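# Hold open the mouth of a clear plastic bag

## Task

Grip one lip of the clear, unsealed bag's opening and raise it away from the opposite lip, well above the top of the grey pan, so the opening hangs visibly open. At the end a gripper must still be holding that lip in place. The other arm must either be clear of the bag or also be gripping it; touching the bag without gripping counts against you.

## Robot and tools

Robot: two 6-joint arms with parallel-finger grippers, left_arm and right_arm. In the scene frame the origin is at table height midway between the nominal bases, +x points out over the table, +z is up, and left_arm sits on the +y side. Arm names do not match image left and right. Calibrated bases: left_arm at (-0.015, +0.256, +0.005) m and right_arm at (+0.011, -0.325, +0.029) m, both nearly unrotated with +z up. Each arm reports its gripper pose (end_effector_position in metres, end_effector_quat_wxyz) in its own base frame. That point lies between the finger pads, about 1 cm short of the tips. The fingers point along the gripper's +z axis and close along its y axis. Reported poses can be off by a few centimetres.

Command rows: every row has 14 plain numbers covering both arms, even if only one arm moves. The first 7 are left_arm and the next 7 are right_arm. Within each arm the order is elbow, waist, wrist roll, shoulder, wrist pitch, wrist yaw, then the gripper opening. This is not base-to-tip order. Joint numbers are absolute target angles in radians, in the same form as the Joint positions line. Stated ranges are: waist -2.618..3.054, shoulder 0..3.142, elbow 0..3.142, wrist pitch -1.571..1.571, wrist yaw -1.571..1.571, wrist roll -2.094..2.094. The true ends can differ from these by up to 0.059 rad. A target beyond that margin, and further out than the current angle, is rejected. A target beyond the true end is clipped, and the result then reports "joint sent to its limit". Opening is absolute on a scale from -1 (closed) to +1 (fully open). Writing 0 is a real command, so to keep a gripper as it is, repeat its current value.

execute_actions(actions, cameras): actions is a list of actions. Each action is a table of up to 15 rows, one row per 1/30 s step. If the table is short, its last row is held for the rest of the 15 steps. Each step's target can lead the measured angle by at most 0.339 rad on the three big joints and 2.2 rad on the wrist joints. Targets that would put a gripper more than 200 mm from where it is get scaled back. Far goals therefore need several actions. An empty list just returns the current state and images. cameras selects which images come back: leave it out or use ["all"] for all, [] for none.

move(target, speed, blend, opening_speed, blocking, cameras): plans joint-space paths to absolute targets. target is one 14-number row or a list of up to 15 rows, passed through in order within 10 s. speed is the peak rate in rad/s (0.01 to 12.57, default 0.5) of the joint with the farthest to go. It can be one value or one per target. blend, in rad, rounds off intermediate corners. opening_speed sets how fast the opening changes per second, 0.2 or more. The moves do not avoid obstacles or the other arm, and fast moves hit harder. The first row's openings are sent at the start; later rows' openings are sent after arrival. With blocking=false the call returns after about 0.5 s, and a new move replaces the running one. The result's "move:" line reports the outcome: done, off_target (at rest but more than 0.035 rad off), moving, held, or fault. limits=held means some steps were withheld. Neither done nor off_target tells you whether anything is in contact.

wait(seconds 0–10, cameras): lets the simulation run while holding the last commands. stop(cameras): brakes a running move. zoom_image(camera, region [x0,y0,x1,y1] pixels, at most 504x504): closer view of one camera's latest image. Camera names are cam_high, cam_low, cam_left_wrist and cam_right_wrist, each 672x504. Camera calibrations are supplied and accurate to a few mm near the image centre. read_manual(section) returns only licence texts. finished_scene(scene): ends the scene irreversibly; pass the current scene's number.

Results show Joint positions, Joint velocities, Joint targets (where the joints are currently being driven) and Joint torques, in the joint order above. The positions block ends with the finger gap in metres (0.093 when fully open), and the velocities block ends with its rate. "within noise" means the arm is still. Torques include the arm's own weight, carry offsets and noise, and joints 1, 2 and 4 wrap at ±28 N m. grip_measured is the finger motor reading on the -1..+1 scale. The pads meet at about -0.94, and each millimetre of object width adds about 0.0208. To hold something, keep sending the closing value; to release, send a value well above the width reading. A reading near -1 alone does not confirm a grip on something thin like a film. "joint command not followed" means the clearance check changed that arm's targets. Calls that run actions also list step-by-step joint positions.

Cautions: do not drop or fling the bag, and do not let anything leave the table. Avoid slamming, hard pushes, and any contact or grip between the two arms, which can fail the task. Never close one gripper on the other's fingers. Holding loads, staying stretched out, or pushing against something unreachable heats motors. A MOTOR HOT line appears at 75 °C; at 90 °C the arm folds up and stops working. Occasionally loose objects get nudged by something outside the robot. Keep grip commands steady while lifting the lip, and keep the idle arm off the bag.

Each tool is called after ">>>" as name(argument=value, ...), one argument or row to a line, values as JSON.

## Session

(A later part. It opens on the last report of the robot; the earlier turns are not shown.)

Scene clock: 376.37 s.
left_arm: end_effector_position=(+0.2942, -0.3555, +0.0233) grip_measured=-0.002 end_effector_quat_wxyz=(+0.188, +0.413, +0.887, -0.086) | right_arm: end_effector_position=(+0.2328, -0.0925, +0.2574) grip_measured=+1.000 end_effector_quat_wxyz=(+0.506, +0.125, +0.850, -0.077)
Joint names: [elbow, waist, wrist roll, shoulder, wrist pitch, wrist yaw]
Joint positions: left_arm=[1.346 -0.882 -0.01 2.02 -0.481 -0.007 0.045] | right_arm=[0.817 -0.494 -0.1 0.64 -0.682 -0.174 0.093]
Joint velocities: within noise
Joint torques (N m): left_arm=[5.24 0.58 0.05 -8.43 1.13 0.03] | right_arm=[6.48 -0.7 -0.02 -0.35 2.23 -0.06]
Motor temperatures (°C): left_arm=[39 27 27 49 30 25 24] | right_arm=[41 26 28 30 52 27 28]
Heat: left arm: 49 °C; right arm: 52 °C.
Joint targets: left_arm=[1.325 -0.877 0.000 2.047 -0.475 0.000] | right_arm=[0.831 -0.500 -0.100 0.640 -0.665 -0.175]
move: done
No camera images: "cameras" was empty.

>>> move(
  target=[
    [1.312,-0.877,0,2.055,-0.456,0,0,0.831,-0.5,-0.1,0.64,-0.665,-0.175,1],
    [1.312,-0.877,0,2.055,-0.456,0,-1,0.831,-0.5,-0.1,0.64,-0.665,-0.175,1],
    [1.42,-0.877,0,1.99,-0.62,0,-1,0.831,-0.5,-0.1,0.64,-0.665,-0.175,1],
  ],
  speed=[0.1,0.1,0.15],
  opening_speed=0.5,
  cameras=["cam_left_wrist","cam_low"],
)

>>> zoom_image(
  camera="cam_low",
  region=[310, 225, 410, 285],
)

Scene clock: 385.43 s.
left_arm: end_effector_position=(+0.2862, -0.3468, +0.0276) grip_measured=-0.976 end_effector_quat_wxyz=(+0.154, +0.416, +0.893, -0.072) | right_arm: end_effector_position=(+0.2328, -0.0925, +0.2574) grip_measured=+1.000 end_effector_quat_wxyz=(+0.506, +0.125, +0.850, -0.077)
Joint names: [elbow, waist, wrist roll, shoulder, wrist pitch, wrist yaw]
Joint positions: left_arm=[1.393 -0.882 -0.01 2.02 -0.601 -0.004 0] | right_arm=[0.817 -0.494 -0.1 0.64 -0.682 -0.174 0.093]
Joint velocities: within noise
Joint torques (N m): left_arm=[9.69 0.58 0.05 -14.05 0.74 0] | right_arm=[6.5 -0.7 -0.02 -0.36 2.22 -0.05]
Motor temperatures (°C): left_arm=[38 27 27 47 30 25 24] | right_arm=[41 26 28 30 52 27 28]
Heat: left arm: 47 °C; right arm: 52 °C.
Joint targets: left_arm=[1.420 -0.877 0.000 1.990 -0.620 0.000] | right_arm=[0.831 -0.500 -0.100 0.640 -0.665 -0.175]
move: done
camera_calibration:
cam_left_wrist: T_world_to_cam=[[-0.76358, -0.645285, -0.0235164, 0.00175089], [-0.645281, 0.761229, 0.0643746, 0.489306], [-0.0236386, 0.0643298, -0.997649, 0.13849], [0, 0, 0, 1]] pos_world=[0.32035, -0.380253, 0.106707]
Images, in order (width x height): cam_low 672x504, cam_left_wrist 672x504.

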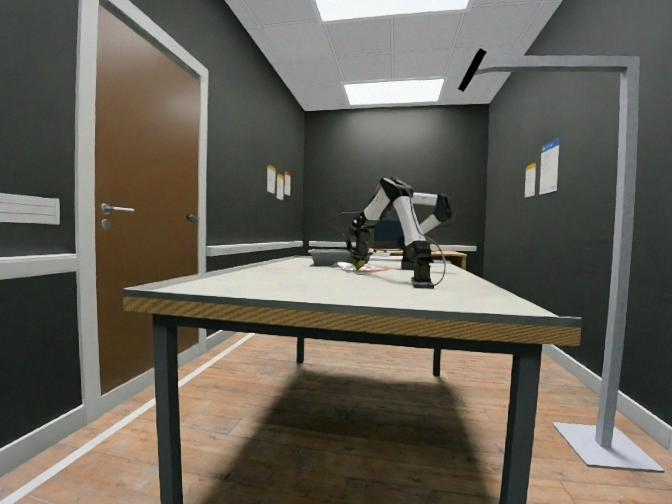

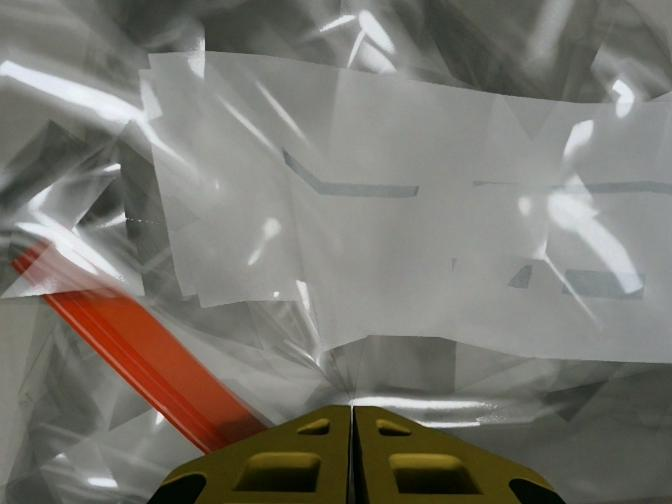

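Scaled by 5.040 from the camera's 672x504 image, which has a finer 960x720 frame.

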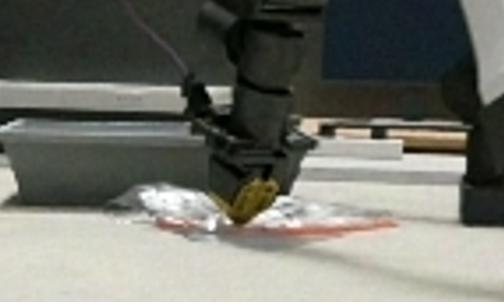

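Gathered some; lift.

>>> move(
  target=[
    [1.56,-0.877,0,1.95,-0.83,0,-1,0.831,-0.5,-0.1,0.64,-0.665,-0.175,1],
  ],
  speed=[0.15],
  cameras=["cam_left_wrist","cam_low"],
)

>>> zoom_image(
  camera="cam_low",
  region=[310, 215, 410, 285],
)

Scene clock: 389.77 s.
left_arm: end_effector_position=(+0.2841, -0.3442, +0.0736) grip_measured=-0.976 end_effector_quat_wxyz=(+0.141, +0.417, +0.895, -0.066) | right_arm: end_effector_position=(+0.2328, -0.0925, +0.2574) grip_measured=+1.000 end_effector_quat_wxyz=(+0.506, +0.125, +0.850, -0.077)
Joint names: [elbow, waist, wrist roll, shoulder, wrist pitch, wrist yaw]
Joint positions: left_arm=[1.533 -0.882 -0.01 1.979 -0.812 -0.004 0] | right_arm=[0.817 -0.494 -0.1 0.64 -0.682 -0.174 0.093]
Joint velocities: within noise
Joint torques (N m): left_arm=[10 0.57 0.05 -13.85 0.67 0] | right_arm=[6.48 -0.72 -0.01 -0.39 2.24 -0.06]
Motor temperatures (°C): left_arm=[39 27 27 48 30 25 24] | right_arm=[41 26 28 30 52 27 28]
Heat: left arm: 48 °C; right arm: 52 °C.
Joint targets: left_arm=[1.560 -0.877 0.000 1.950 -0.830 0.000] | right_arm=[0.831 -0.500 -0.100 0.640 -0.665 -0.175]
move: done
camera_calibration:
cam_left_wrist: T_world_to_cam=[[-0.76401, -0.644763, -0.0238504, 0.00316435], [-0.643831, 0.759453, 0.093341, 0.479863], [-0.0420696, 0.0866691, -0.995348, 0.196802], [0, 0, 0, 1]] pos_world=[0.319648, -0.37945, 0.151171]
Images, in order (width x height): cam_low 672x504, cam_left_wrist 672x504.

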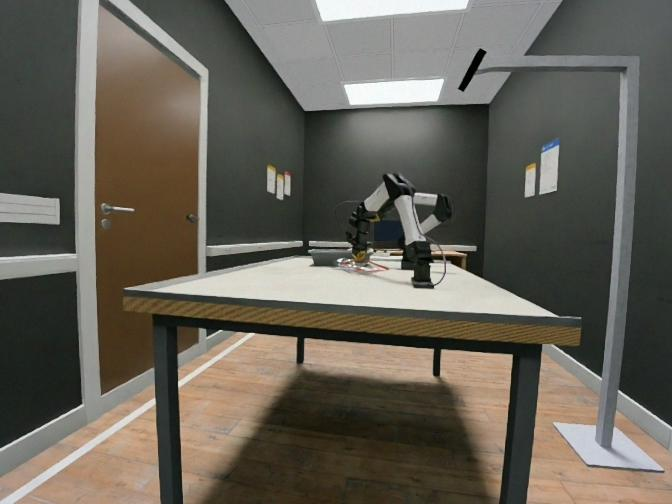

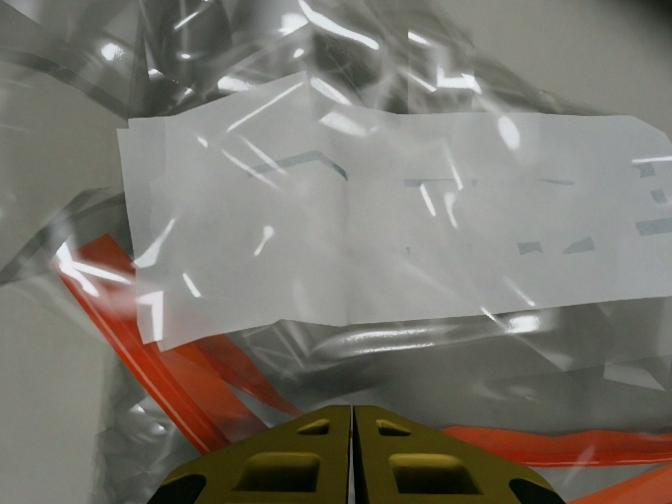

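Scaled by 5.040 from the camera's 672x504 image, which has a finer 960x720 frame.

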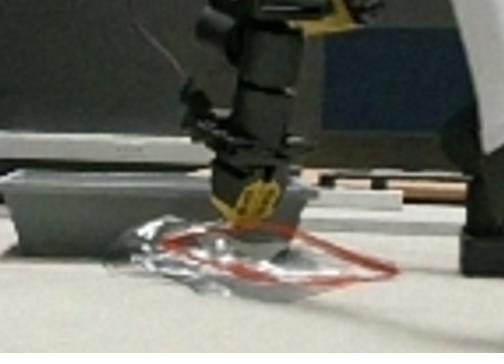

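>>> move(
  target=[
    [1.985,-0.877,0,1.93,-1.27,0,-1,0.831,-0.5,-0.1,0.64,-0.665,-0.175,1],
  ],
  speed=[0.17],
)

>>> zoom_image(
  camera="cam_low",
  region=[310, 205, 410, 285],
)

>>> zoom_image(
  camera="cam_high",
  region=[230, 40, 430, 240],
)

Scene clock: 396.53 s.
left_arm: end_effector_position=(+0.2803, -0.3397, +0.1876) grip_measured=-0.976 end_effector_quat_wxyz=(+0.144, +0.417, +0.895, -0.067) | right_arm: end_effector_position=(+0.2328, -0.0925, +0.2574) grip_measured=+1.000 end_effector_quat_wxyz=(+0.506, +0.125, +0.850, -0.077)
Joint names: [elbow, waist, wrist roll, shoulder, wrist pitch, wrist yaw]
Joint positions: left_arm=[1.958 -0.882 -0.01 1.958 -1.253 -0.004 0] | right_arm=[0.817 -0.494 -0.1 0.64 -0.682 -0.174 0.093]
Joint velocities: within noise
Joint torques (N m): left_arm=[9.96 0.58 0.05 -13.53 0.72 0] | right_arm=[6.5 -0.72 -0.02 -0.39 2.23 -0.05]
Motor temperatures (°C): left_arm=[40 27 27 50 30 25 24] | right_arm=[41 26 28 30 52 27 28]
Heat: left arm: 50 °C; right arm: 52 °C.
Joint targets: left_arm=[1.985 -0.877 0.000 1.930 -1.270 0.000] | right_arm=[0.831 -0.500 -0.100 0.640 -0.665 -0.175]
move: done
camera_calibration:
cam_left_wrist: T_world_to_cam=[[-0.763951, -0.644834, -0.0238409, 0.0059582], [-0.644103, 0.759819, 0.0883577, 0.464584], [-0.0388613, 0.082857, -0.995803, 0.307676], [0, 0, 0, 1]] pos_world=[0.315748, -0.374651, 0.265478]
cam_right_wrist: T_world_to_cam=[[-0.278124, -0.959274, 0.0494078, -0.0391855], [-0.743085, 0.18228, -0.643893, 0.399599], [0.608663, -0.215796, -0.763519, 0.114925], [0, 0, 0, 1]] pos_world=[0.216087, -0.0856283, 0.346982]

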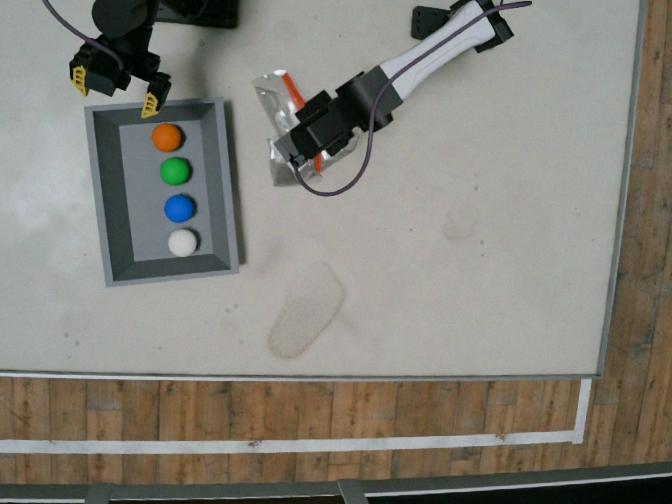

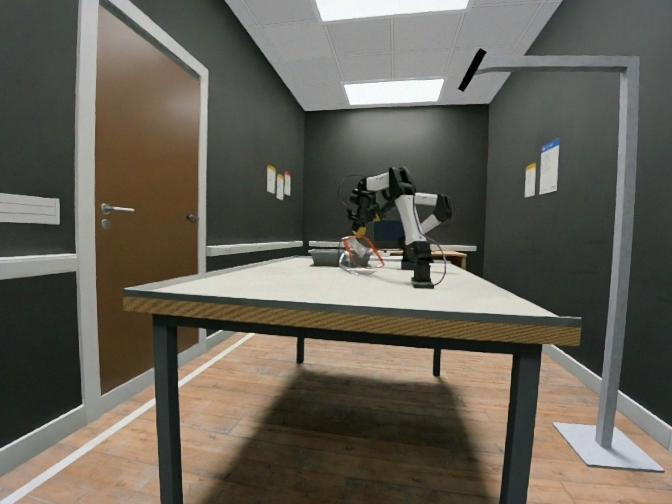

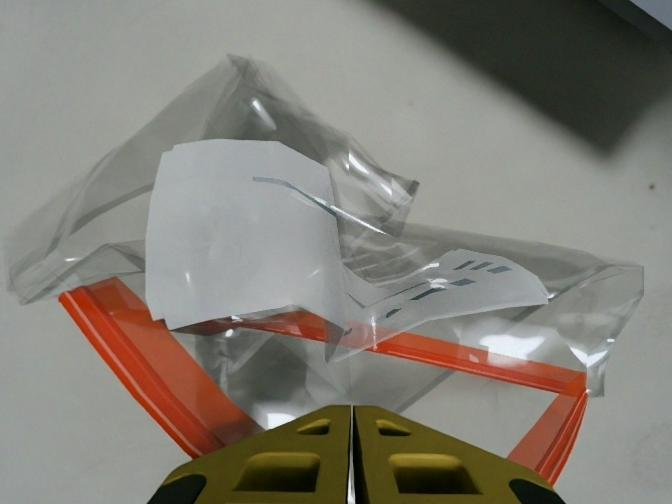

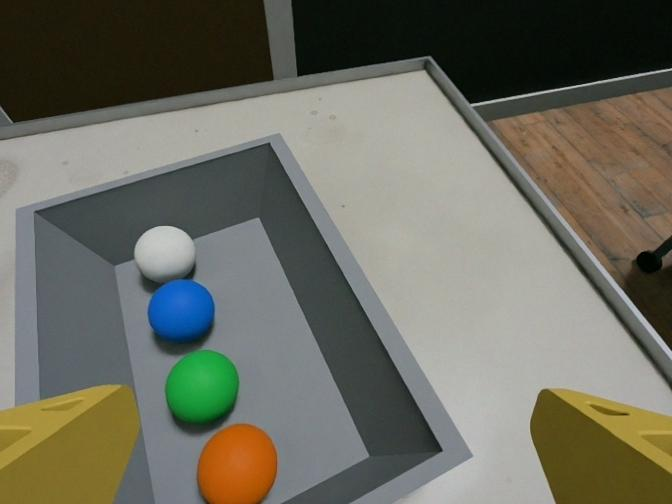

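Scaled by 5.040 from the camera's 672x504 image, which has a finer 960x720 frame.

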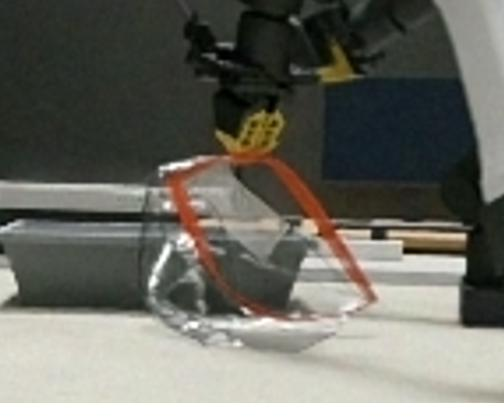

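Scaled by 2.520 from the camera's 672x504 image, which has a finer 960x720 frame.

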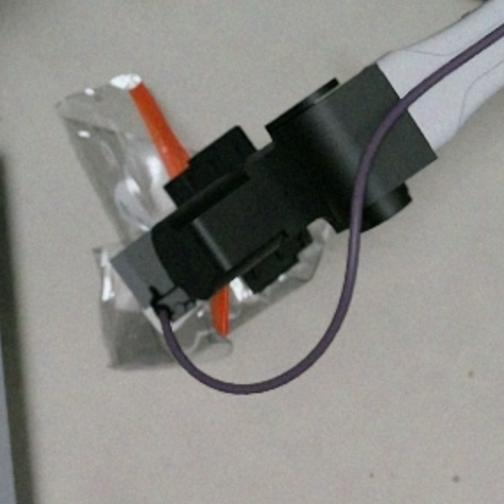

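Wide open mouth, lip high above the pan.

>>> finished_scene(
  scene=2,
)

The scene is finished: the task was done.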